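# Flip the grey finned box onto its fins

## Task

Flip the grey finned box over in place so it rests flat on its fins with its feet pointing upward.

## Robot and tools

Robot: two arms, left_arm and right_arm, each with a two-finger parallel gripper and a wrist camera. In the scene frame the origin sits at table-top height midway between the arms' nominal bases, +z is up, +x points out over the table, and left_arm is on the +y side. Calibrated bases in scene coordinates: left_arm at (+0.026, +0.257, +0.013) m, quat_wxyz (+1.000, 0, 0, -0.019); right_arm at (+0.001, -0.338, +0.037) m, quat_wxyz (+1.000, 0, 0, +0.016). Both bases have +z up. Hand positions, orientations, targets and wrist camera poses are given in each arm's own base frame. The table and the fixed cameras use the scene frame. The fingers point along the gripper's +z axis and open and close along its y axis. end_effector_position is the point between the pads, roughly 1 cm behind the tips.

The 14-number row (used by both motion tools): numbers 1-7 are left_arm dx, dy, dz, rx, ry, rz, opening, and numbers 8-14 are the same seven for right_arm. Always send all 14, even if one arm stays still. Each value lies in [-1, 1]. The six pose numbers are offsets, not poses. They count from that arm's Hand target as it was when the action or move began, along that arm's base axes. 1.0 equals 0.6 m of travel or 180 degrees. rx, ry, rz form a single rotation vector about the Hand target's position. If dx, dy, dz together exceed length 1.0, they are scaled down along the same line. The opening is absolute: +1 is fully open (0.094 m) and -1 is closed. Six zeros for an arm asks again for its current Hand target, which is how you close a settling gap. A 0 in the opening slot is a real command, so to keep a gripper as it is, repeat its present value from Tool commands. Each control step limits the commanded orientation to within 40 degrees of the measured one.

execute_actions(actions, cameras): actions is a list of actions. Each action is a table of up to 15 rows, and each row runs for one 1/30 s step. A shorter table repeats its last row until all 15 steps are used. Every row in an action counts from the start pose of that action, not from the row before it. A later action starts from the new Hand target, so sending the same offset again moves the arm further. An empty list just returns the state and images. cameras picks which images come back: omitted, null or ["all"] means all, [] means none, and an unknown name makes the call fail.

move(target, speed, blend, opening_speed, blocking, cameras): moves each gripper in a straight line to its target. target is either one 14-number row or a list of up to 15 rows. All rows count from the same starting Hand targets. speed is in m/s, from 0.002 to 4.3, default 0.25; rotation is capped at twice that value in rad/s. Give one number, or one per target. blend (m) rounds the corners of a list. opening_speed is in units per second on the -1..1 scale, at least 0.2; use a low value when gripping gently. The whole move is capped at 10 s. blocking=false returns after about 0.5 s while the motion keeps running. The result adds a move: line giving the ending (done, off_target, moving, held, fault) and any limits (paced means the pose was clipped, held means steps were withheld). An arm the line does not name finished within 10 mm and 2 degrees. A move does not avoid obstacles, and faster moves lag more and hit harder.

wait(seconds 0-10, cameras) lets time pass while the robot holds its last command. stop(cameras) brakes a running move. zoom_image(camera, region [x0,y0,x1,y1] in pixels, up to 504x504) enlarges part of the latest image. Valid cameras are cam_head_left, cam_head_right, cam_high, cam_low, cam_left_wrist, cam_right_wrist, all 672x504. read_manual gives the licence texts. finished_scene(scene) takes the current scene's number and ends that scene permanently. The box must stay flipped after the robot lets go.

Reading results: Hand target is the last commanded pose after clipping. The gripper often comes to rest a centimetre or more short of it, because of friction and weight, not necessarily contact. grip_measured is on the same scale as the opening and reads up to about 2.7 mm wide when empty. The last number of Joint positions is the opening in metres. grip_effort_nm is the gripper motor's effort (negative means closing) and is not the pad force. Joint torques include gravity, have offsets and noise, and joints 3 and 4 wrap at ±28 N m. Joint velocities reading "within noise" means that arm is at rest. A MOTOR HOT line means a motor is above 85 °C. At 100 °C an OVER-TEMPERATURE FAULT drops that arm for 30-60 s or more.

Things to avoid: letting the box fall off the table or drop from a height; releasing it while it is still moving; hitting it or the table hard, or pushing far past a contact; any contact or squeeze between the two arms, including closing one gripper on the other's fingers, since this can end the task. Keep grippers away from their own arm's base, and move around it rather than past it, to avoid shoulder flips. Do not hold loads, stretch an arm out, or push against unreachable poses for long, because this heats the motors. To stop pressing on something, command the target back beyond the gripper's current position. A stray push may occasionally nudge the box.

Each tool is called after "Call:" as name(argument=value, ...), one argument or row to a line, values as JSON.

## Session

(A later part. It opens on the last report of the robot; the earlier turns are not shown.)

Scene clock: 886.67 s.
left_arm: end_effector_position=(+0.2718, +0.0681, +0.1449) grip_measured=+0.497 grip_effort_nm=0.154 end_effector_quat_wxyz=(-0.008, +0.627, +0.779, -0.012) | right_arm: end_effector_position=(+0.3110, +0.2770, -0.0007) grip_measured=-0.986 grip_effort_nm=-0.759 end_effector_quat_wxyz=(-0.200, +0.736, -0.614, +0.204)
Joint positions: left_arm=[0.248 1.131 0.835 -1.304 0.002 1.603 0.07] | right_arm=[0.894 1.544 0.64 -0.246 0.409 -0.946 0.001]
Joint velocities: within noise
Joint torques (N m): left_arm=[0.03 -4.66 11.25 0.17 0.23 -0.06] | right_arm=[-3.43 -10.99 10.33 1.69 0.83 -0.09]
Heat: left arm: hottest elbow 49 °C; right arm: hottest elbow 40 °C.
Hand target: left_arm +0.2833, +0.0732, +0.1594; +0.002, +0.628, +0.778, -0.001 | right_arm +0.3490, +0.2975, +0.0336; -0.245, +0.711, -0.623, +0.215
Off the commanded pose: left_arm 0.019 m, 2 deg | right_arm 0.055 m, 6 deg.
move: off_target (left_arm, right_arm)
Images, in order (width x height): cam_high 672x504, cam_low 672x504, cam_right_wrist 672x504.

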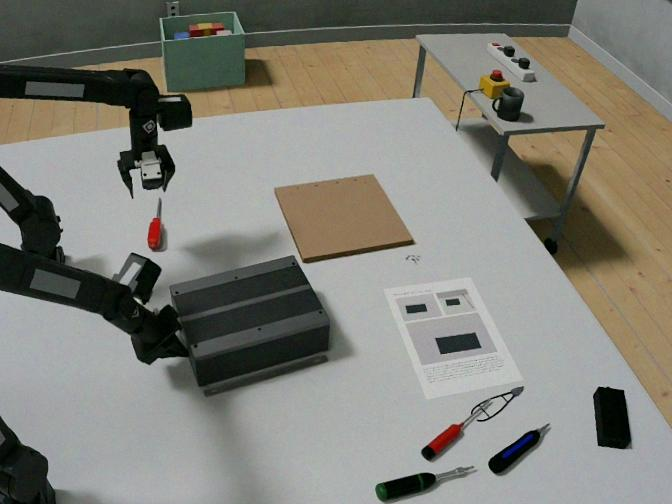

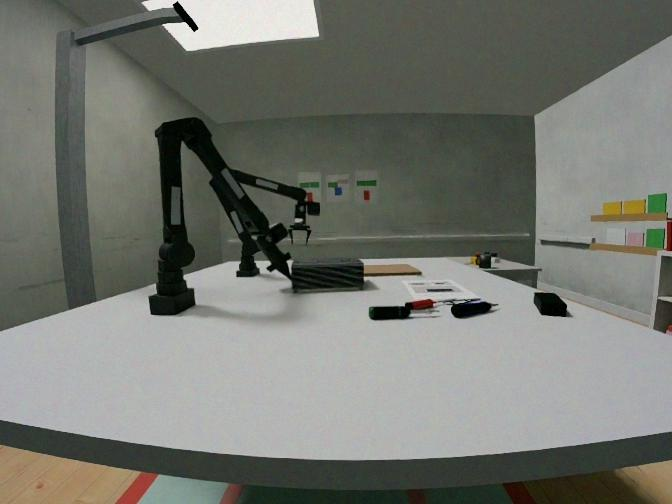

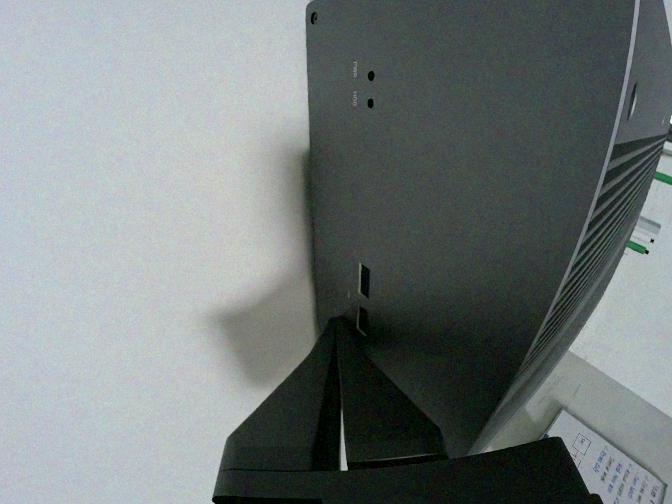

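Call:
move(
  target=[
    [0.003,0.11,0,0,0,0.45,0.3,-0.15,-0.08,0.1,0,0,0,-1],
    [0.006,0.223,-0.115,0,0,0.9,0.3,-0.1,-0.5,0.3,0,0,0,0.5],
  ],
  speed=[0.3,0.4],
  blend=[0.03,0],
  cameras=["cam_left_wrist","cam_head_left"],
)

Scene clock: 1003.73 s.
left_arm: end_effector_position=(+0.2839, +0.2010, +0.0944) grip_measured=+0.303 grip_effort_nm=-0.110 end_effector_quat_wxyz=(+0.002, -0.662, +0.749, +0.001) | right_arm: end_effector_position=(+0.2784, +0.0020, +0.1885) grip_measured=+0.498 grip_effort_nm=0.081 end_effector_quat_wxyz=(-0.235, +0.717, -0.626, +0.199)
Joint positions: left_arm=[0.617 1.356 0.881 -1.092 -0.001 -0.831 0.061] | right_arm=[-0.071 0.628 0.577 -0.905 -0.129 -1.735 0.07]
Joint velocities: within noise
Joint torques (N m): left_arm=[-0.15 -6.01 8.42 1.03 -0.12 -0.33] | right_arm=[-1.73 0.56 12.55 1.25 -0.32 -0.06]
Heat: left arm: hottest elbow 50 °C; right arm: hottest elbow 49 °C.
Hand target: left_arm +0.2868, +0.2070, +0.0904; +0.001, -0.670, +0.742, +0.002 | right_arm +0.2891, -0.0024, +0.2137; -0.245, +0.711, -0.623, +0.215
Off the commanded pose: left_arm 0.008 m, 1 deg | right_arm 0.028 m, 2 deg.
move: off_target (right_arm); target 2's new opening was sent with right_arm's hand 0.028 m and 2 deg from that target
Images, in order (width x height): cam_head_left 672x504, cam_left_wrist 672x504.

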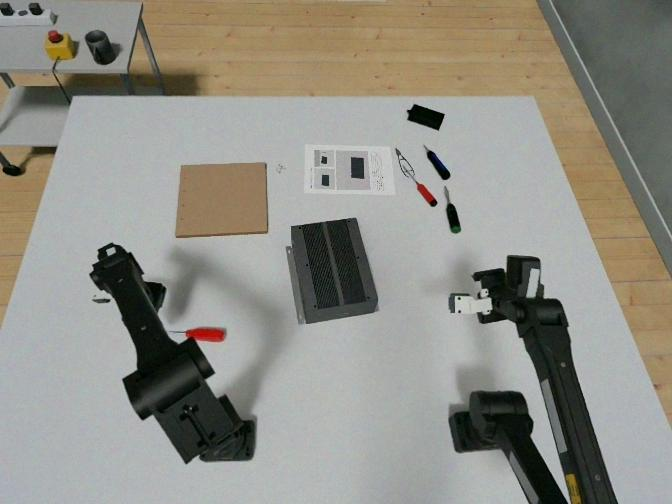

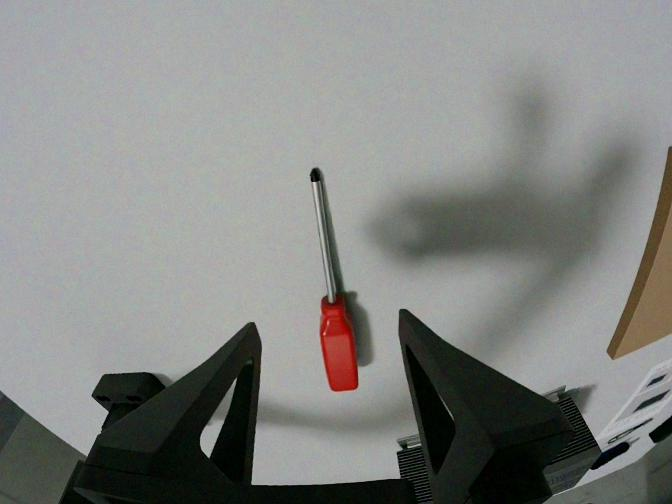

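Call:
move(
  target=[
    [-0.0133,0.04,-0.1,0,0,0.037,0.3,0,0,0,0,0,0,0.5],
    [-0.0133,0.04,-0.151,0,0,0.037,0.3,0,0,0,0,0,0,0.5],
    [-0.0133,0.04,-0.151,0,0,0.037,-1,0,0,0,0,0,0,0.5],
    [-0.0133,0.04,-0.03,0,0,0.037,-1,0,0,0,0,0,0,0.5],
  ],
  speed=[0.3,0.1,0.1,0.2],
  blend=[0.01,0,0,0],
  cameras=["cam_left_wrist","cam_high"],
)

Call:
zoom_image(
  camera="cam_high",
  region=[40, 100, 240, 300],
)

Scene clock: 1024.23 s.
left_arm: end_effector_position=(+0.2708, +0.2204, +0.0603) grip_measured=-0.989 grip_effort_nm=-0.603 end_effector_quat_wxyz=(+0.013, +0.705, -0.709, -0.003) | right_arm: end_effector_position=(+0.2784, +0.0021, +0.1885) grip_measured=+0.498 grip_effort_nm=0.076 end_effector_quat_wxyz=(-0.235, +0.717, -0.626, +0.199)
Joint positions: left_arm=[0.683 1.43 0.852 -1.019 -0.003 -0.881 0.001] | right_arm=[-0.071 0.628 0.577 -0.905 -0.129 -1.736 0.07]
Joint velocities: within noise
Joint torques (N m): left_arm=[-0.09 -8.7 9.7 0.32 -0.08 -0.33] | right_arm=[-1.73 0.91 12.53 1.36 -0.32 -0.07]
Heat: left arm: hottest elbow 48 °C; right arm: hottest elbow 49 °C.
Hand target: left_arm +0.2788, +0.2310, +0.0723; -0.001, +0.712, -0.702, -0.002 | right_arm +0.2891, -0.0024, +0.2137; -0.245, +0.711, -0.623, +0.215
Off the commanded pose: left_arm 0.018 m, 2 deg | right_arm 0.028 m, 2 deg.
move: off_target (left_arm, right_arm)
Images, in order (width x height): cam_high 672x504, cam_left_wrist 672x504.

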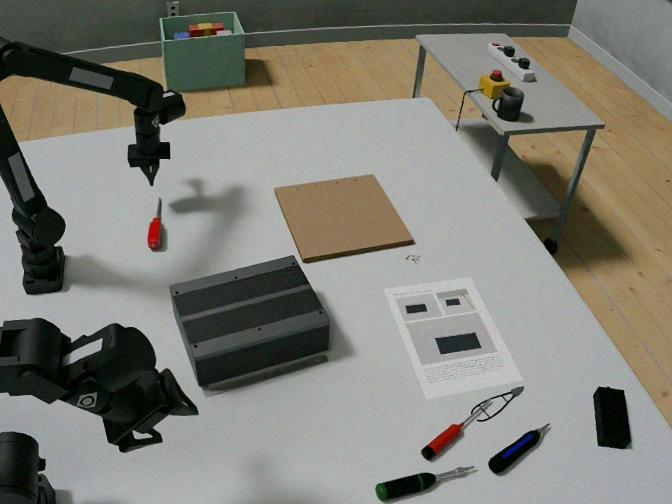

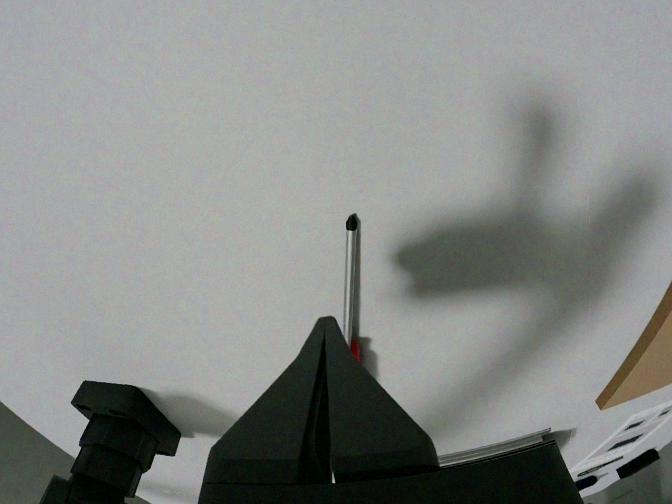

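Scaled by 2.520.

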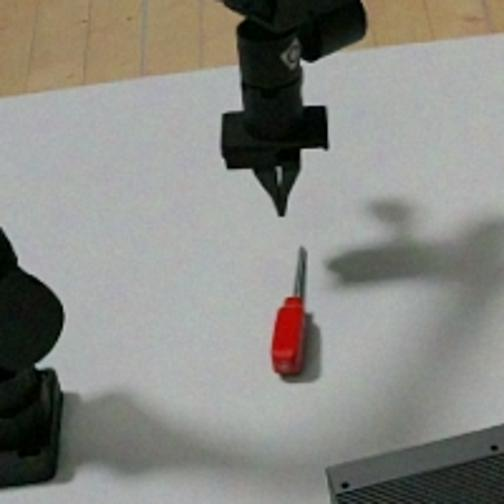

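Call:
move(
  target=[
    [0.006,0.0,0.0,0,0,0,0.3,0,0,0,0,0,0,0.5],
    [0.006,0.0,-0.12,0,0,0.0,0.3,0,0,0,0,0,0,0.5],
  ],
  speed=[0.1,0.1],
  cameras=["cam_left_wrist","cam_high"],
)

Call:
zoom_image(
  camera="cam_high",
  region=[100, 140, 220, 260],
)

Scene clock: 1043.87 s.
left_arm: end_effector_position=(+0.2838, +0.2311, +0.0089) grip_measured=+0.297 grip_effort_nm=0.154 end_effector_quat_wxyz=(-0.008, +0.707, -0.707, -0.001) | right_arm: end_effector_position=(+0.2784, +0.0021, +0.1885) grip_measured=+0.498 grip_effort_nm=0.066 end_effector_quat_wxyz=(-0.235, +0.717, -0.626, +0.199)
Joint positions: left_arm=[0.683 1.543 0.807 -0.82 -0.003 -0.887 0.061] | right_arm=[-0.071 0.628 0.577 -0.905 -0.129 -1.736 0.07]
Joint velocities: within noise
Joint torques (N m): left_arm=[-0.62 -7.47 6.26 1.22 -0.08 -0.32] | right_arm=[-2.32 1.14 12.55 1.24 -0.33 -0.08]
Heat: left arm: hottest elbow 48 °C; right arm: hottest elbow 49 °C.
Hand target: left_arm +0.2825, +0.2311, +0.0005; -0.001, +0.712, -0.702, -0.002 | right_arm +0.2891, -0.0024, +0.2137; -0.245, +0.711, -0.623, +0.215
Off the commanded pose: left_arm 0.009 m, 1 deg | right_arm 0.028 m, 2 deg.
move: off_target (right_arm)
Images, in order (width x height): cam_high 672x504, cam_left_wrist 672x504.

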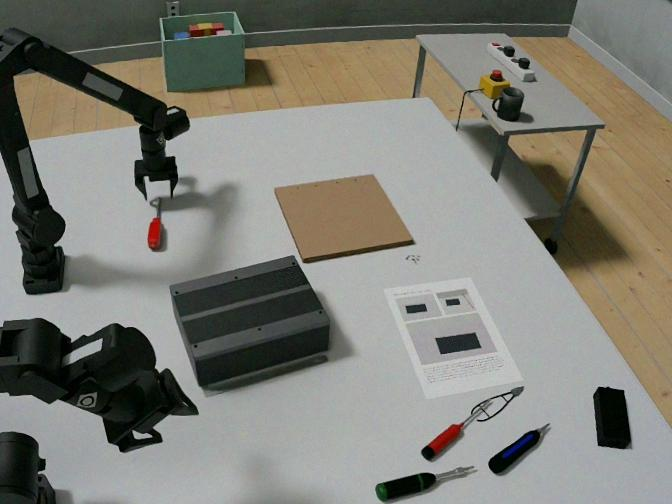

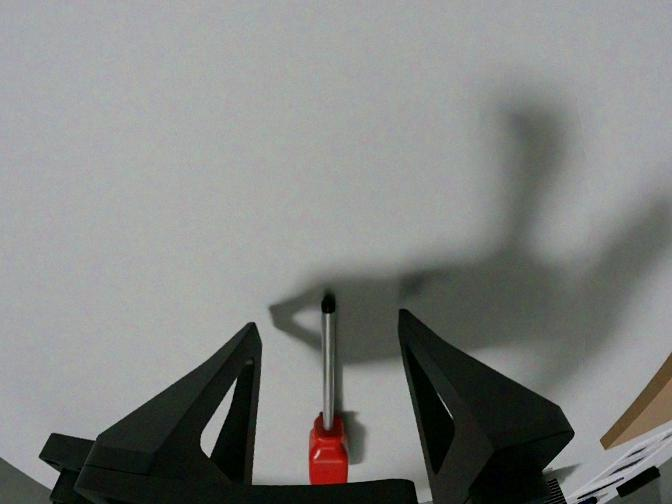

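Scaled by 4.200.

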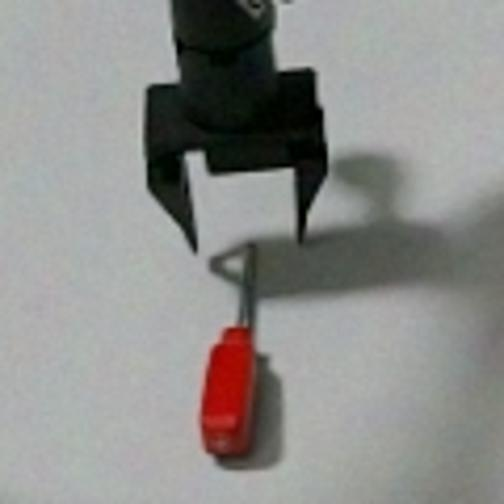

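Call:
move(
  target=[
    [0.0,0.0,-0.017,0,0,0,0.3,0,0,0,0,0,0,0.5],
    [0.0,0.0,-0.017,0,0,0.0,-1,0,0,0,0,0,0,0.5],
  ],
  speed=[0.05,0.1],
  cameras=["cam_left_wrist","cam_high"],
)

Call:
zoom_image(
  camera="cam_high",
  region=[100, 140, 220, 260],
)

Scene clock: 1050.20 s.
left_arm: end_effector_position=(+0.2854, +0.2323, -0.0004) grip_measured=-0.904 grip_effort_nm=-1.004 end_effector_quat_wxyz=(-0.011, +0.708, -0.706, +0.000) | right_arm: end_effector_position=(+0.2784, +0.0021, +0.1885) grip_measured=+0.498 grip_effort_nm=0.071 end_effector_quat_wxyz=(-0.235, +0.717, -0.626, +0.199)
Joint positions: left_arm=[0.683 1.564 0.8 -0.786 -0.003 -0.891 0.004] | right_arm=[-0.071 0.628 0.577 -0.905 -0.129 -1.736 0.07]
Joint velocities: within noise
Joint torques (N m): left_arm=[-0.62 -7.53 6 0.94 -0.08 -0.29] | right_arm=[-2.08 1.26 12.42 1.31 -0.34 -0.05]
Heat: left arm: hottest elbow 47 °C; right arm: hottest elbow 50 °C.
Hand target: left_arm +0.2824, +0.2310, -0.0098; -0.001, +0.712, -0.702, -0.002 | right_arm +0.2891, -0.0024, +0.2137; -0.245, +0.711, -0.623, +0.215
Off the commanded pose: left_arm 0.010 m, 1 deg | right_arm 0.028 m, 2 deg.
move: off_target (right_arm)
Images, in order (width x height): cam_high 672x504, cam_left_wrist 672x504.

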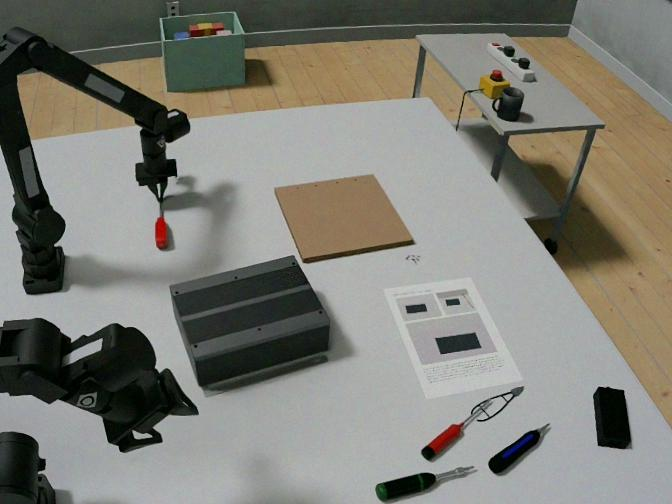

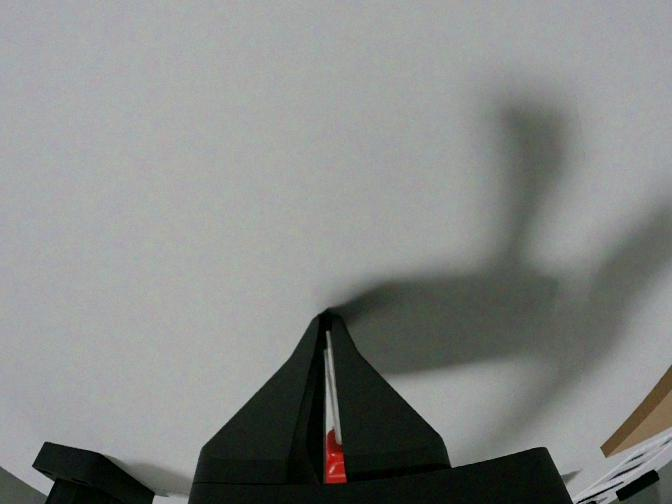

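Scaled by 4.200.

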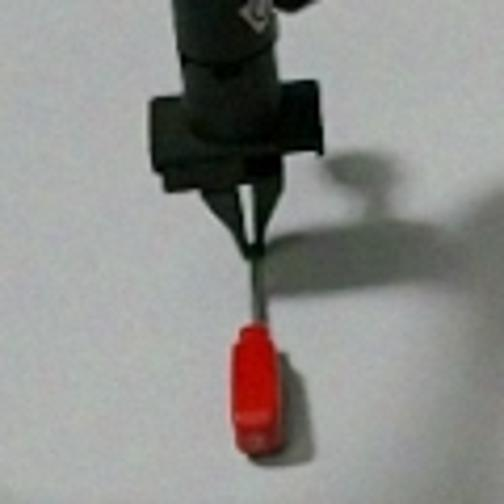

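Call:
move(
  target=[
    [0.0,0.0,0.0,0,0,0,-0.4,0,0,0,0,0,0,0.5],
    [0.0,-0.027,0.0,0,0,0.0,-0.4,0,0,0,0,0,0,0.5],
    [0.0,-0.027,0.0,0,0,0.0,-1,0,0,0,0,0,0,0.5],
  ],
  speed=[0.05,0.05,0.1],
  cameras=["cam_left_wrist"],
)

Scene clock: 1064.40 s.
left_arm: end_effector_position=(+0.2879, +0.2235, -0.0021) grip_measured=-0.901 grip_effort_nm=-1.009 end_effector_quat_wxyz=(-0.011, +0.711, -0.703, -0.001) | right_arm: end_effector_position=(+0.2784, +0.0021, +0.1885) grip_measured=+0.498 grip_effort_nm=0.076 end_effector_quat_wxyz=(-0.235, +0.717, -0.626, +0.199)
Joint positions: left_arm=[0.659 1.559 0.788 -0.778 -0.005 -0.924 0.005] | right_arm=[-0.071 0.628 0.577 -0.905 -0.129 -1.736 0.07]
Joint velocities: within noise
Joint torques (N m): left_arm=[-1.61 -8.76 4.72 0.87 0.02 -0.32] | right_arm=[-2.37 1.03 12.48 1.18 -0.35 -0.04]
Heat: left arm: hottest elbow 45 °C; right arm: hottest elbow 50 °C.
Hand target: left_arm +0.2826, +0.2148, -0.0098; -0.001, +0.712, -0.702, -0.002 | right_arm +0.2891, -0.0024, +0.2137; -0.245, +0.711, -0.623, +0.215
Off the commanded pose: left_arm 0.013 m, 1 deg | right_arm 0.028 m, 2 deg.
move: off_target (left_arm, right_arm); target 3's new opening was sent with left_arm's hand 0.013 m and 1 deg from that target
Images, in order (width x height): cam_left_wrist 672x504.

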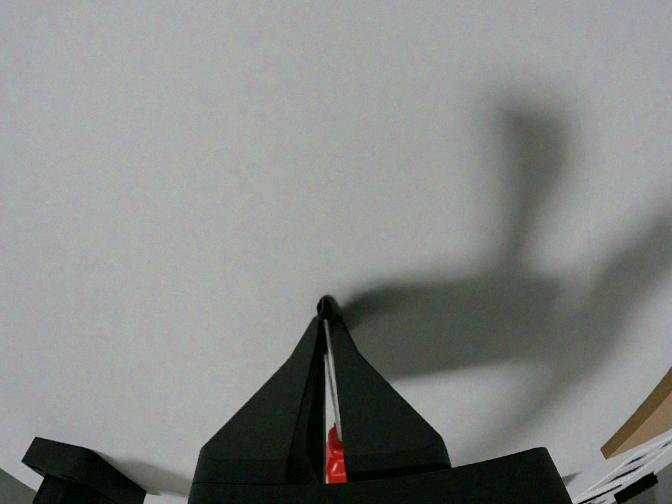

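Call:
move(
  target=[
    [0.0,0.0,0.006,0,0,0,-0.5,0,0,0,0,0,0,0.5],
    [0.0,-0.01,0.006,0.139,0,0.0,-0.5,0,0,0,0,0,0,0.5],
    [0.0,-0.01,0.004,0.139,0,0.0,-1,0,0,0,0,0,0,0.5],
  ],
  speed=[0.05,0.1,0.1],
  cameras=["cam_left_wrist","cam_high"],
)

Call:
zoom_image(
  camera="cam_high",
  region=[100, 140, 220, 260],
)

Scene clock: 1098.80 s.
left_arm: end_effector_position=(+0.2881, +0.2158, +0.0015) grip_measured=-0.901 grip_effort_nm=-1.009 end_effector_quat_wxyz=(-0.164, +0.695, -0.683, -0.155) | right_arm: end_effector_position=(+0.2784, +0.0021, +0.1885) grip_measured=+0.498 grip_effort_nm=0.071 end_effector_quat_wxyz=(-0.235, +0.717, -0.626, +0.199)
Joint positions: left_arm=[0.457 1.466 0.619 -0.502 -0.401 -1.085 0.005] | right_arm=[-0.071 0.628 0.577 -0.905 -0.129 -1.736 0.07]
Joint velocities: within noise
Joint torques (N m): left_arm=[-1.32 -6.65 4.81 1.29 -0.07 -0.32] | right_arm=[-1.61 1.2 12.59 1.28 -0.32 -0.06]
Heat: left arm: hottest elbow 41 °C; right arm: hottest elbow 52 °C.
Hand target: left_arm +0.2825, +0.2088, -0.0074; -0.155, +0.695, -0.685, -0.154 | right_arm +0.2891, -0.0024, +0.2137; -0.245, +0.711, -0.623, +0.215
Off the commanded pose: left_arm 0.013 m, 1 deg | right_arm 0.028 m, 2 deg.
move: off_target (left_arm, right_arm); target 3's new opening was sent with left_arm's hand 0.012 m and 1 deg from that target
Images, in order (width x height): cam_high 672x504, cam_left_wrist 672x504.

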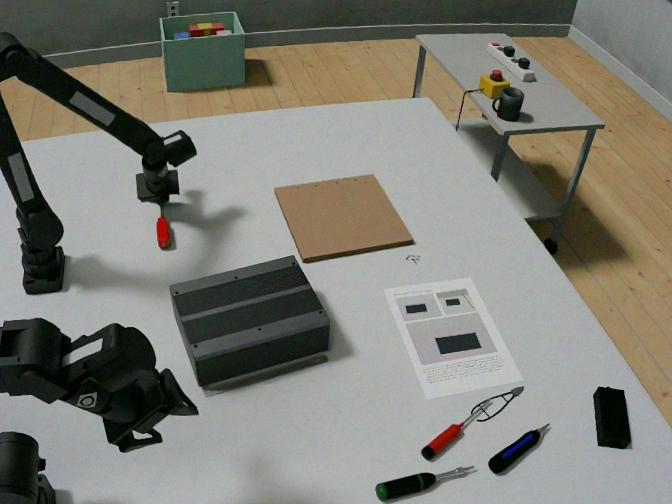

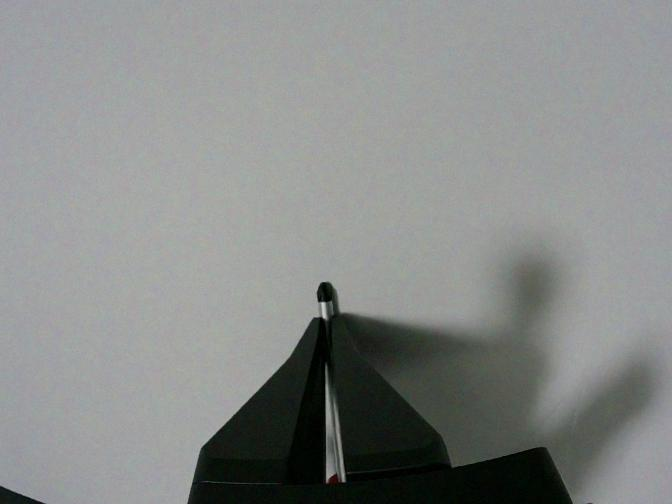

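Scaled by 4.200.

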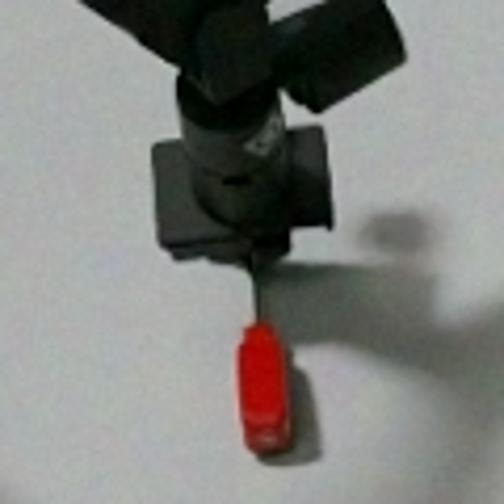

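Call:
move(
  target=[
    [0.0,-0.004,0.0,0,0,0,-0.5,0,0,0,0,0,0,0.5],
    [0.0,-0.004,0.009,0,0,0.0,-0.5,0,0,0,0,0,0,0.5],
    [0.0,-0.004,0.009,0,0,0.0,-1,0,0,0,0,0,0,0.5],
  ],
  speed=[0.05,0.03,0.1],
  cameras=["cam_left_wrist"],
)

Scene clock: 1115.80 s.
left_arm: end_effector_position=(+0.2875, +0.2145, +0.0019) grip_measured=-0.901 grip_effort_nm=-1.009 end_effector_quat_wxyz=(-0.164, +0.695, -0.682, -0.156) | right_arm: end_effector_position=(+0.2784, +0.0021, +0.1885) grip_measured=+0.498 grip_effort_nm=0.081 end_effector_quat_wxyz=(-0.235, +0.717, -0.626, +0.199)
Joint positions: left_arm=[0.453 1.463 0.617 -0.506 -0.405 -1.092 0.005] | right_arm=[-0.071 0.628 0.577 -0.905 -0.129 -1.736 0.07]
Joint velocities: within noise
Joint torques (N m): left_arm=[-1.73 -7.65 5.12 0.55 0.01 -0.31] | right_arm=[-2.49 1.44 12.63 1.16 -0.32 -0.04]
Heat: left arm: hottest elbow 40 °C; right arm: hottest elbow 52 °C.
Hand target: left_arm +0.2824, +0.2064, -0.0020; -0.155, +0.695, -0.685, -0.154 | right_arm +0.2891, -0.0024, +0.2137; -0.245, +0.711, -0.623, +0.215
Off the commanded pose: left_arm 0.010 m, 1 deg | right_arm 0.028 m, 2 deg.
move: off_target (right_arm); target 3's new opening was sent with left_arm's hand 0.011 m and 1 deg from that target
Images, in order (width x height): cam_left_wrist 672x504.

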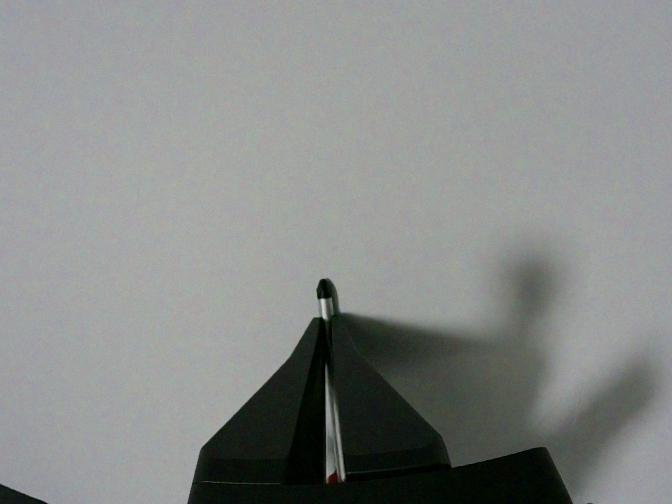

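Call:
move(
  target=[
    [0.0,-0.004,0.005,0,0,0,-0.5,0,0,0,0,0,0,0.5],
    [0.0,-0.004,0.012,0,0,0.0,-0.5,0,0,0,0,0,0,0.5],
  ],
  speed=[0.05,0.03],
  cameras=["cam_left_wrist"],
)

Scene clock: 1121.93 s.
left_arm: end_effector_position=(+0.2826, +0.2087, +0.0022) grip_measured=-0.503 grip_effort_nm=0.154 end_effector_quat_wxyz=(-0.153, +0.694, -0.686, -0.158) | right_arm: end_effector_position=(+0.2784, +0.0021, +0.1885) grip_measured=+0.498 grip_effort_nm=0.076 end_effector_quat_wxyz=(-0.235, +0.717, -0.626, +0.199)
Joint positions: left_arm=[0.445 1.455 0.615 -0.538 -0.402 -1.099 0.023] | right_arm=[-0.071 0.628 0.577 -0.905 -0.129 -1.736 0.07]
Joint velocities: within noise
Joint torques (N m): left_arm=[-1.85 -8.59 5.71 0.55 -0.15 -0.33] | right_arm=[-2.02 0.85 12.55 1.28 -0.34 -0.07]
Heat: left arm: hottest elbow 40 °C; right arm: hottest elbow 52 °C.
Hand target: left_arm +0.2825, +0.2040, +0.0052; -0.155, +0.695, -0.685, -0.154 | right_arm +0.2891, -0.0024, +0.2137; -0.245, +0.711, -0.623, +0.215
Off the commanded pose: left_arm 0.006 m, 0 deg | right_arm 0.028 m, 2 deg.
move: off_target (right_arm)
Images, in order (width x height): cam_left_wrist 672x504.

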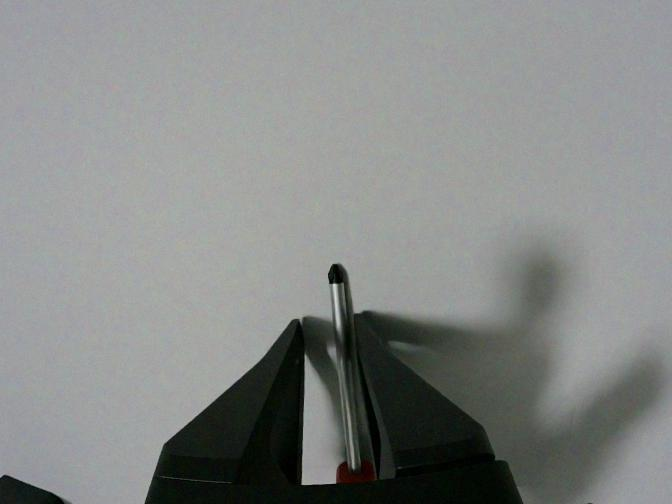

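Call:
move(
  target=[
    [0.0,0.005,0.01,0,0,0,-0.5,0,0,0,0,0,0,0.5],
    [0.0,0.005,0.01,0,0,0.0,-1,0,0,0,0,0,0,0.5],
    [0.0,0.005,0.1,0,0,0.0,-1,0,0,0,0,0,0,0.5],
  ],
  speed=[0.03,0.05,0.1],
  cameras=["cam_left_wrist","cam_high","cam_low"],
)

Call:
zoom_image(
  camera="cam_high",
  region=[100, 140, 220, 260],
)

Call:
zoom_image(
  camera="cam_low",
  region=[260, 200, 340, 290],
)

Scene clock: 1133.57 s.
left_arm: end_effector_position=(+0.2667, +0.2006, +0.0480) grip_measured=-0.918 grip_effort_nm=-1.009 end_effector_quat_wxyz=(-0.135, +0.692, -0.690, -0.163) | right_arm: end_effector_position=(+0.2784, +0.0021, +0.1885) grip_measured=+0.498 grip_effort_nm=0.085 end_effector_quat_wxyz=(-0.235, +0.717, -0.626, +0.199)
Joint positions: left_arm=[0.445 1.314 0.646 -0.749 -0.4 -1.099 0.004] | right_arm=[-0.071 0.628 0.577 -0.905 -0.129 -1.736 0.07]
Joint velocities: within noise
Joint torques (N m): left_arm=[-1.03 -7.3 10.03 0.44 -0.16 -0.23] | right_arm=[-1.67 1.32 12.46 1.24 -0.32 -0.07]
Heat: left arm: hottest elbow 40 °C; right arm: hottest elbow 52 °C.
Hand target: left_arm +0.2824, +0.2070, +0.0651; -0.155, +0.695, -0.685, -0.154 | right_arm +0.2891, -0.0024, +0.2137; -0.245, +0.711, -0.623, +0.215
Off the commanded pose: left_arm 0.024 m, 3 deg | right_arm 0.028 m, 2 deg.
move: off_target (left_arm, right_arm)
Images, in order (width x height): cam_high 672x504, cam_low 672x504, cam_left_wrist 672x504.

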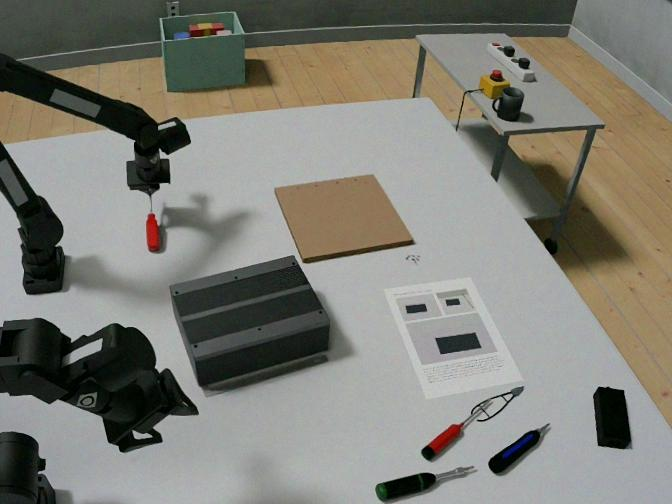

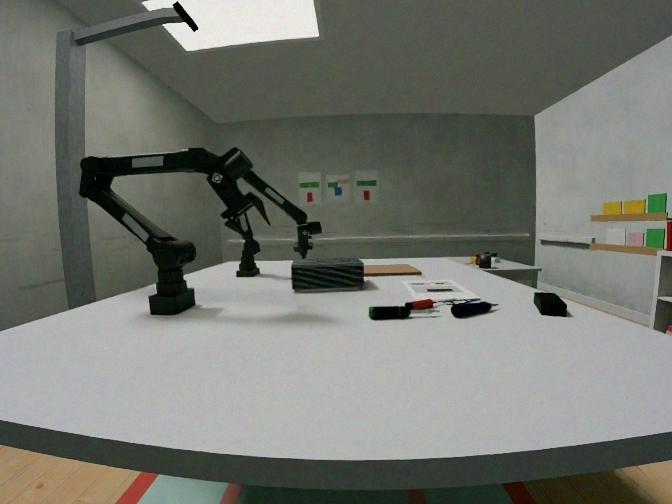

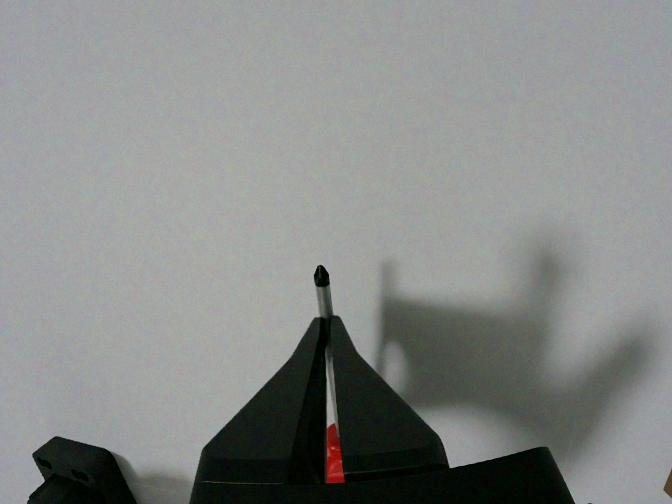

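Scaled by 4.200.

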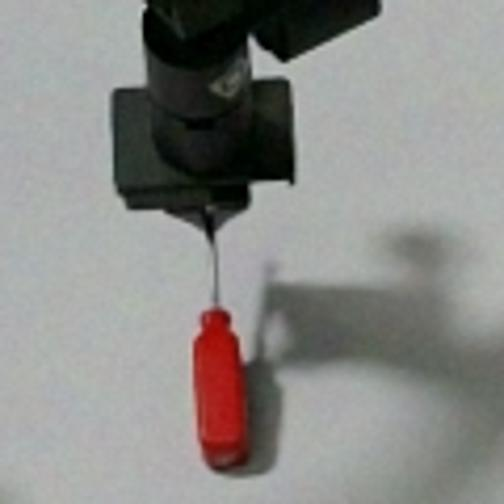

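Scaled by 5.600.

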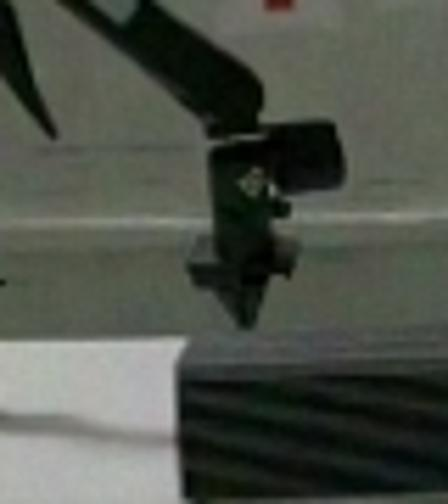

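Call:
move(
  target=[
    [0.0,0.0,-0.085,0,0,0,-1,0,0,0,0,0,0,0.5],
    [0.0,0.0,-0.085,0,0,0,0.3,0,0,0,0,0,0,0.5],
    [0.0,0.0,0.06,0,0,0,0.3,0,0,0,0,0,0,0.5],
    [0.0,-0.17,0.08,-0.139,0,0,0.3,0,0,0,0,0,0,0.5],
  ],
  speed=[0.08,0.05,0.2,0.25],
  cameras=["cam_left_wrist","cam_high"],
)

Scene clock: 1222.07 s.
left_arm: end_effector_position=(+0.2671, +0.1030, +0.0952) grip_measured=+0.297 grip_effort_nm=0.159 end_effector_quat_wxyz=(+0.020, +0.710, -0.703, -0.013) | right_arm: end_effector_position=(+0.2784, +0.0021, +0.1885) grip_measured=+0.498 grip_effort_nm=0.081 end_effector_quat_wxyz=(-0.235, +0.717, -0.626, +0.199)
Joint positions: left_arm=[0.366 1.219 0.762 -1.16 -0.007 -1.215 0.061] | right_arm=[-0.071 0.628 0.577 -0.905 -0.129 -1.736 0.07]
Joint velocities: within noise
Joint torques (N m): left_arm=[-1.67 -6.71 10.74 0.17 0.11 -0.32] | right_arm=[-1.79 1.14 12.51 1.51 -0.3 -0.05]
Heat: left arm: hottest elbow 45 °C; right arm: hottest elbow 54 °C.
Hand target: left_arm +0.2825, +0.1049, +0.1132; -0.001, +0.712, -0.702, -0.002 | right_arm +0.2891, -0.0024, +0.2137; -0.245, +0.711, -0.623, +0.215
Off the commanded pose: left_arm 0.024 m, 3 deg | right_arm 0.028 m, 2 deg.
move: off_target (left_arm, right_arm)
Images, in order (width x height): cam_high 672x504, cam_left_wrist 672x504.

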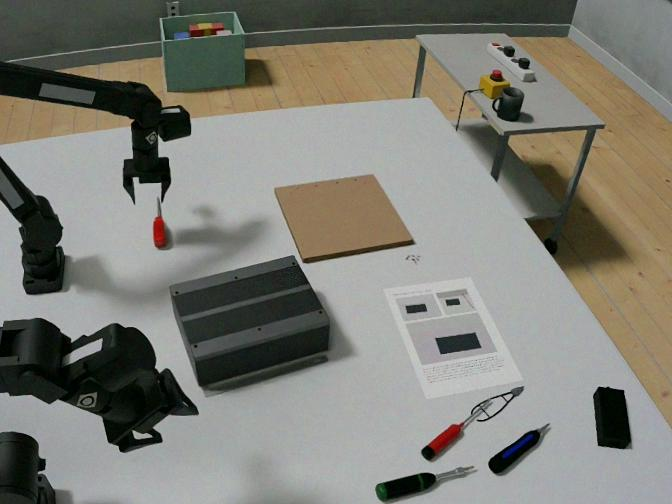

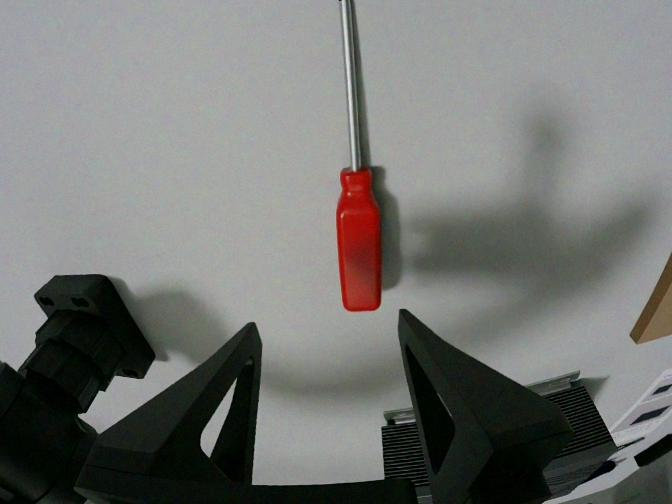

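Call:
move(
  target=[
    [0.003,0.0,-0.182,0,0,0,0.3,0,0,0,0,0,0,0.5],
    [0.003,0.0,-0.182,0,0,0,-1,0,0,0,0,0,0,0.5],
    [0.003,0.0,0.02,0,0,0,-1,0,0,0,0,0,0,0.5],
  ],
  speed=[0.15,0.1,0.2],
  cameras=["cam_left_wrist","cam_high"],
)

Call:
zoom_image(
  camera="cam_high",
  region=[100, 140, 220, 260],
)

Scene clock: 1236.20 s.
left_arm: end_effector_position=(+0.2690, +0.1028, +0.1074) grip_measured=-0.434 grip_effort_nm=-1.009 end_effector_quat_wxyz=(+0.019, +0.711, -0.703, -0.012) | right_arm: end_effector_position=(+0.2784, +0.0021, +0.1885) grip_measured=+0.498 grip_effort_nm=0.076 end_effector_quat_wxyz=(-0.235, +0.717, -0.626, +0.199)
Joint positions: left_arm=[0.363 1.205 0.786 -1.195 -0.006 -1.219 0.027] | right_arm=[-0.071 0.628 0.577 -0.905 -0.129 -1.736 0.07]
Joint velocities: within noise
Joint torques (N m): left_arm=[-1.73 -6.24 11.11 0.06 0.05 -0.33] | right_arm=[-2.26 1.32 12.46 1.14 -0.35 -0.08]
Heat: left arm: hottest elbow 46 °C; right arm: hottest elbow 54 °C.
Hand target: left_arm +0.2843, +0.1051, +0.1252; -0.001, +0.712, -0.702, -0.002 | right_arm +0.2891, -0.0024, +0.2137; -0.245, +0.711, -0.623, +0.215
Off the commanded pose: left_arm 0.024 m, 2 deg | right_arm 0.028 m, 2 deg.
move: off_target (left_arm, right_arm)
Images, in order (width x height): cam_high 672x504, cam_left_wrist 672x504.

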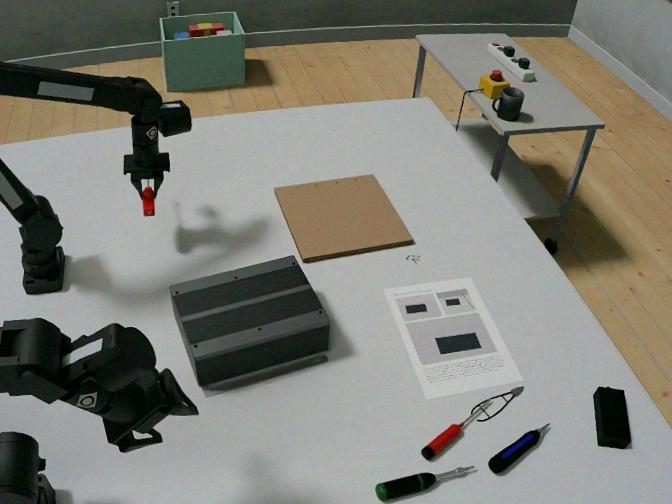

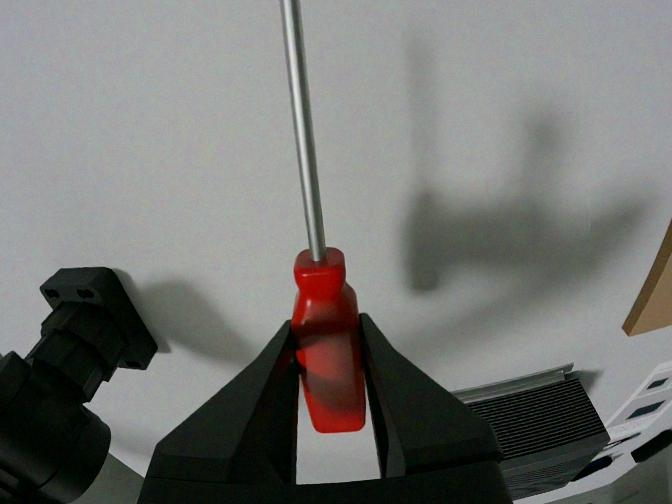

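Scaled by 4.200.

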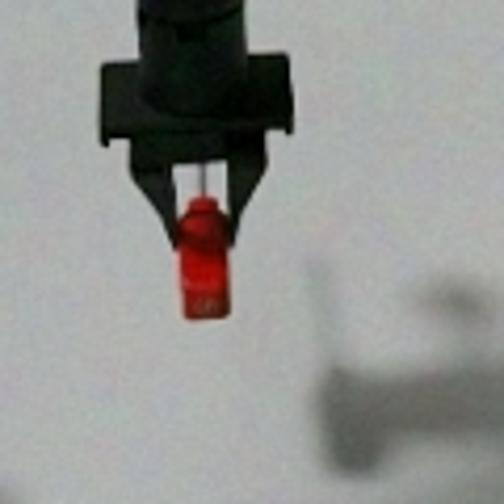

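Call:
move(
  target=[
    [-0.185,-0.698,-0.05,0,0,-0.4806,-1,0,0,0,0,0,0,0.5],
  ],
  speed=[0.3],
  cameras=["cam_left_wrist","cam_high","cam_low","cam_head_left"],
)

Call:
zoom_image(
  camera="cam_low",
  region=[220, 220, 340, 310],
)

Scene clock: 1264.43 s.
left_arm: end_effector_position=(+0.1648, -0.2954, +0.0872) grip_measured=-0.434 grip_effort_nm=-1.013 end_effector_quat_wxyz=(-0.006, -0.047, +0.999, +0.015) | right_arm: end_effector_position=(+0.2784, +0.0021, +0.1885) grip_measured=+0.498 grip_effort_nm=0.076 end_effector_quat_wxyz=(-0.235, +0.717, -0.626, +0.199)
Joint positions: left_arm=[-1.062 1.363 0.866 -1.105 -0.003 -1.156 0.027] | right_arm=[-0.071 0.628 0.577 -0.905 -0.129 -1.736 0.07]
Joint velocities: within noise
Joint torques (N m): left_arm=[-1.44 -6.07 10.88 0.83 -0.11 -0.06] | right_arm=[-1.96 1.03 12.48 1.39 -0.32 -0.09]
Heat: left arm: hottest elbow 49 °C; right arm: hottest elbow 55 °C.
Hand target: left_arm +0.1731, -0.3138, +0.0952; +0.002, -0.037, +0.999, +0.001 | right_arm +0.2891, -0.0024, +0.2137; -0.245, +0.711, -0.623, +0.215
Off the commanded pose: left_arm 0.022 m, 2 deg | right_arm 0.028 m, 2 deg.
move: off_target (left_arm, right_arm)
Images, in order (width x height): cam_head_left 672x504, cam_high 672x504, cam_low 672x504, cam_left_wrist 672x504.

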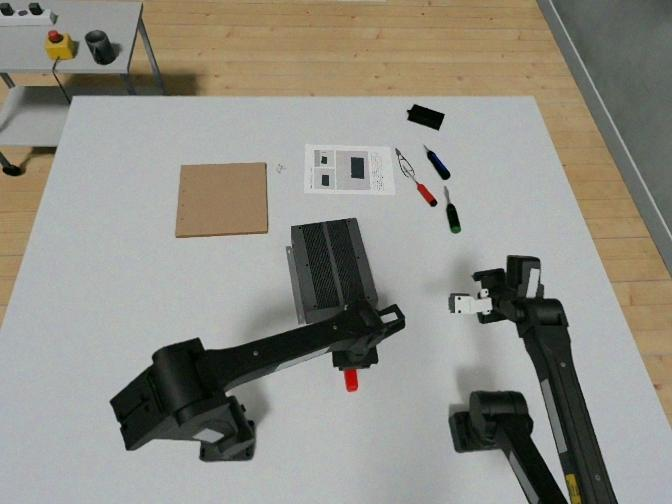

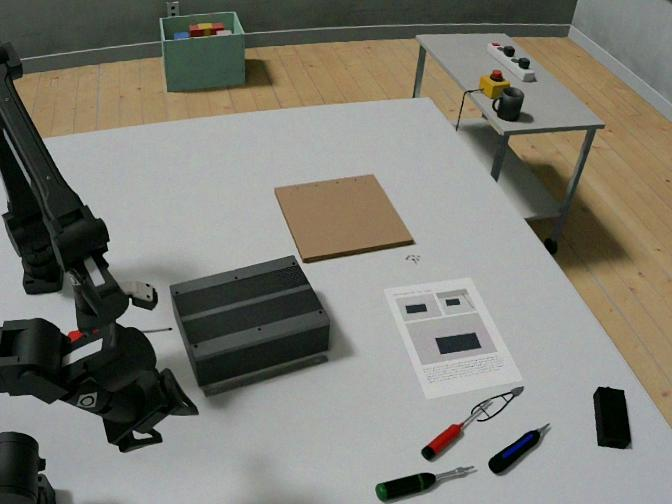

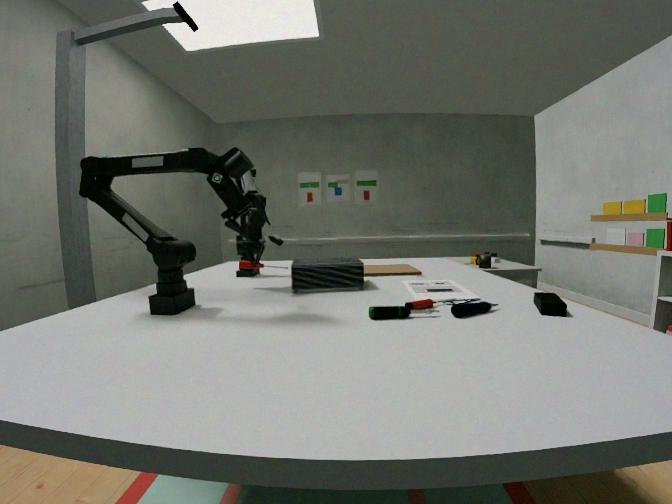

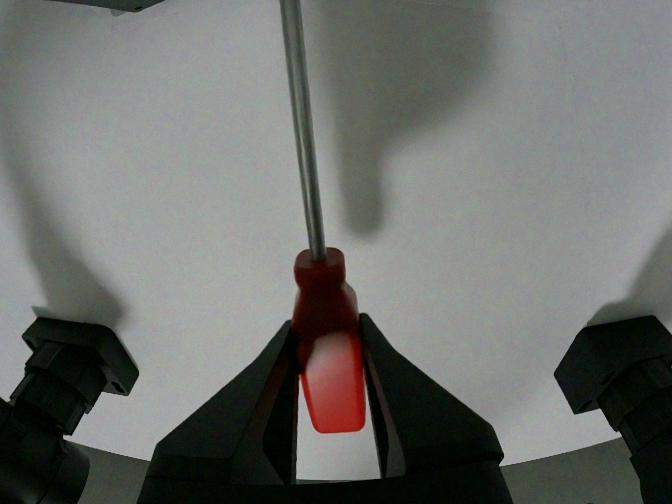

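Scaled by 4.200.

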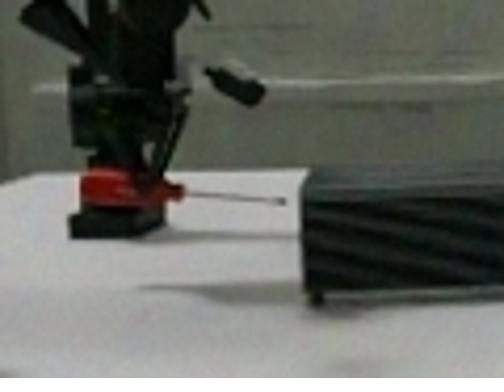

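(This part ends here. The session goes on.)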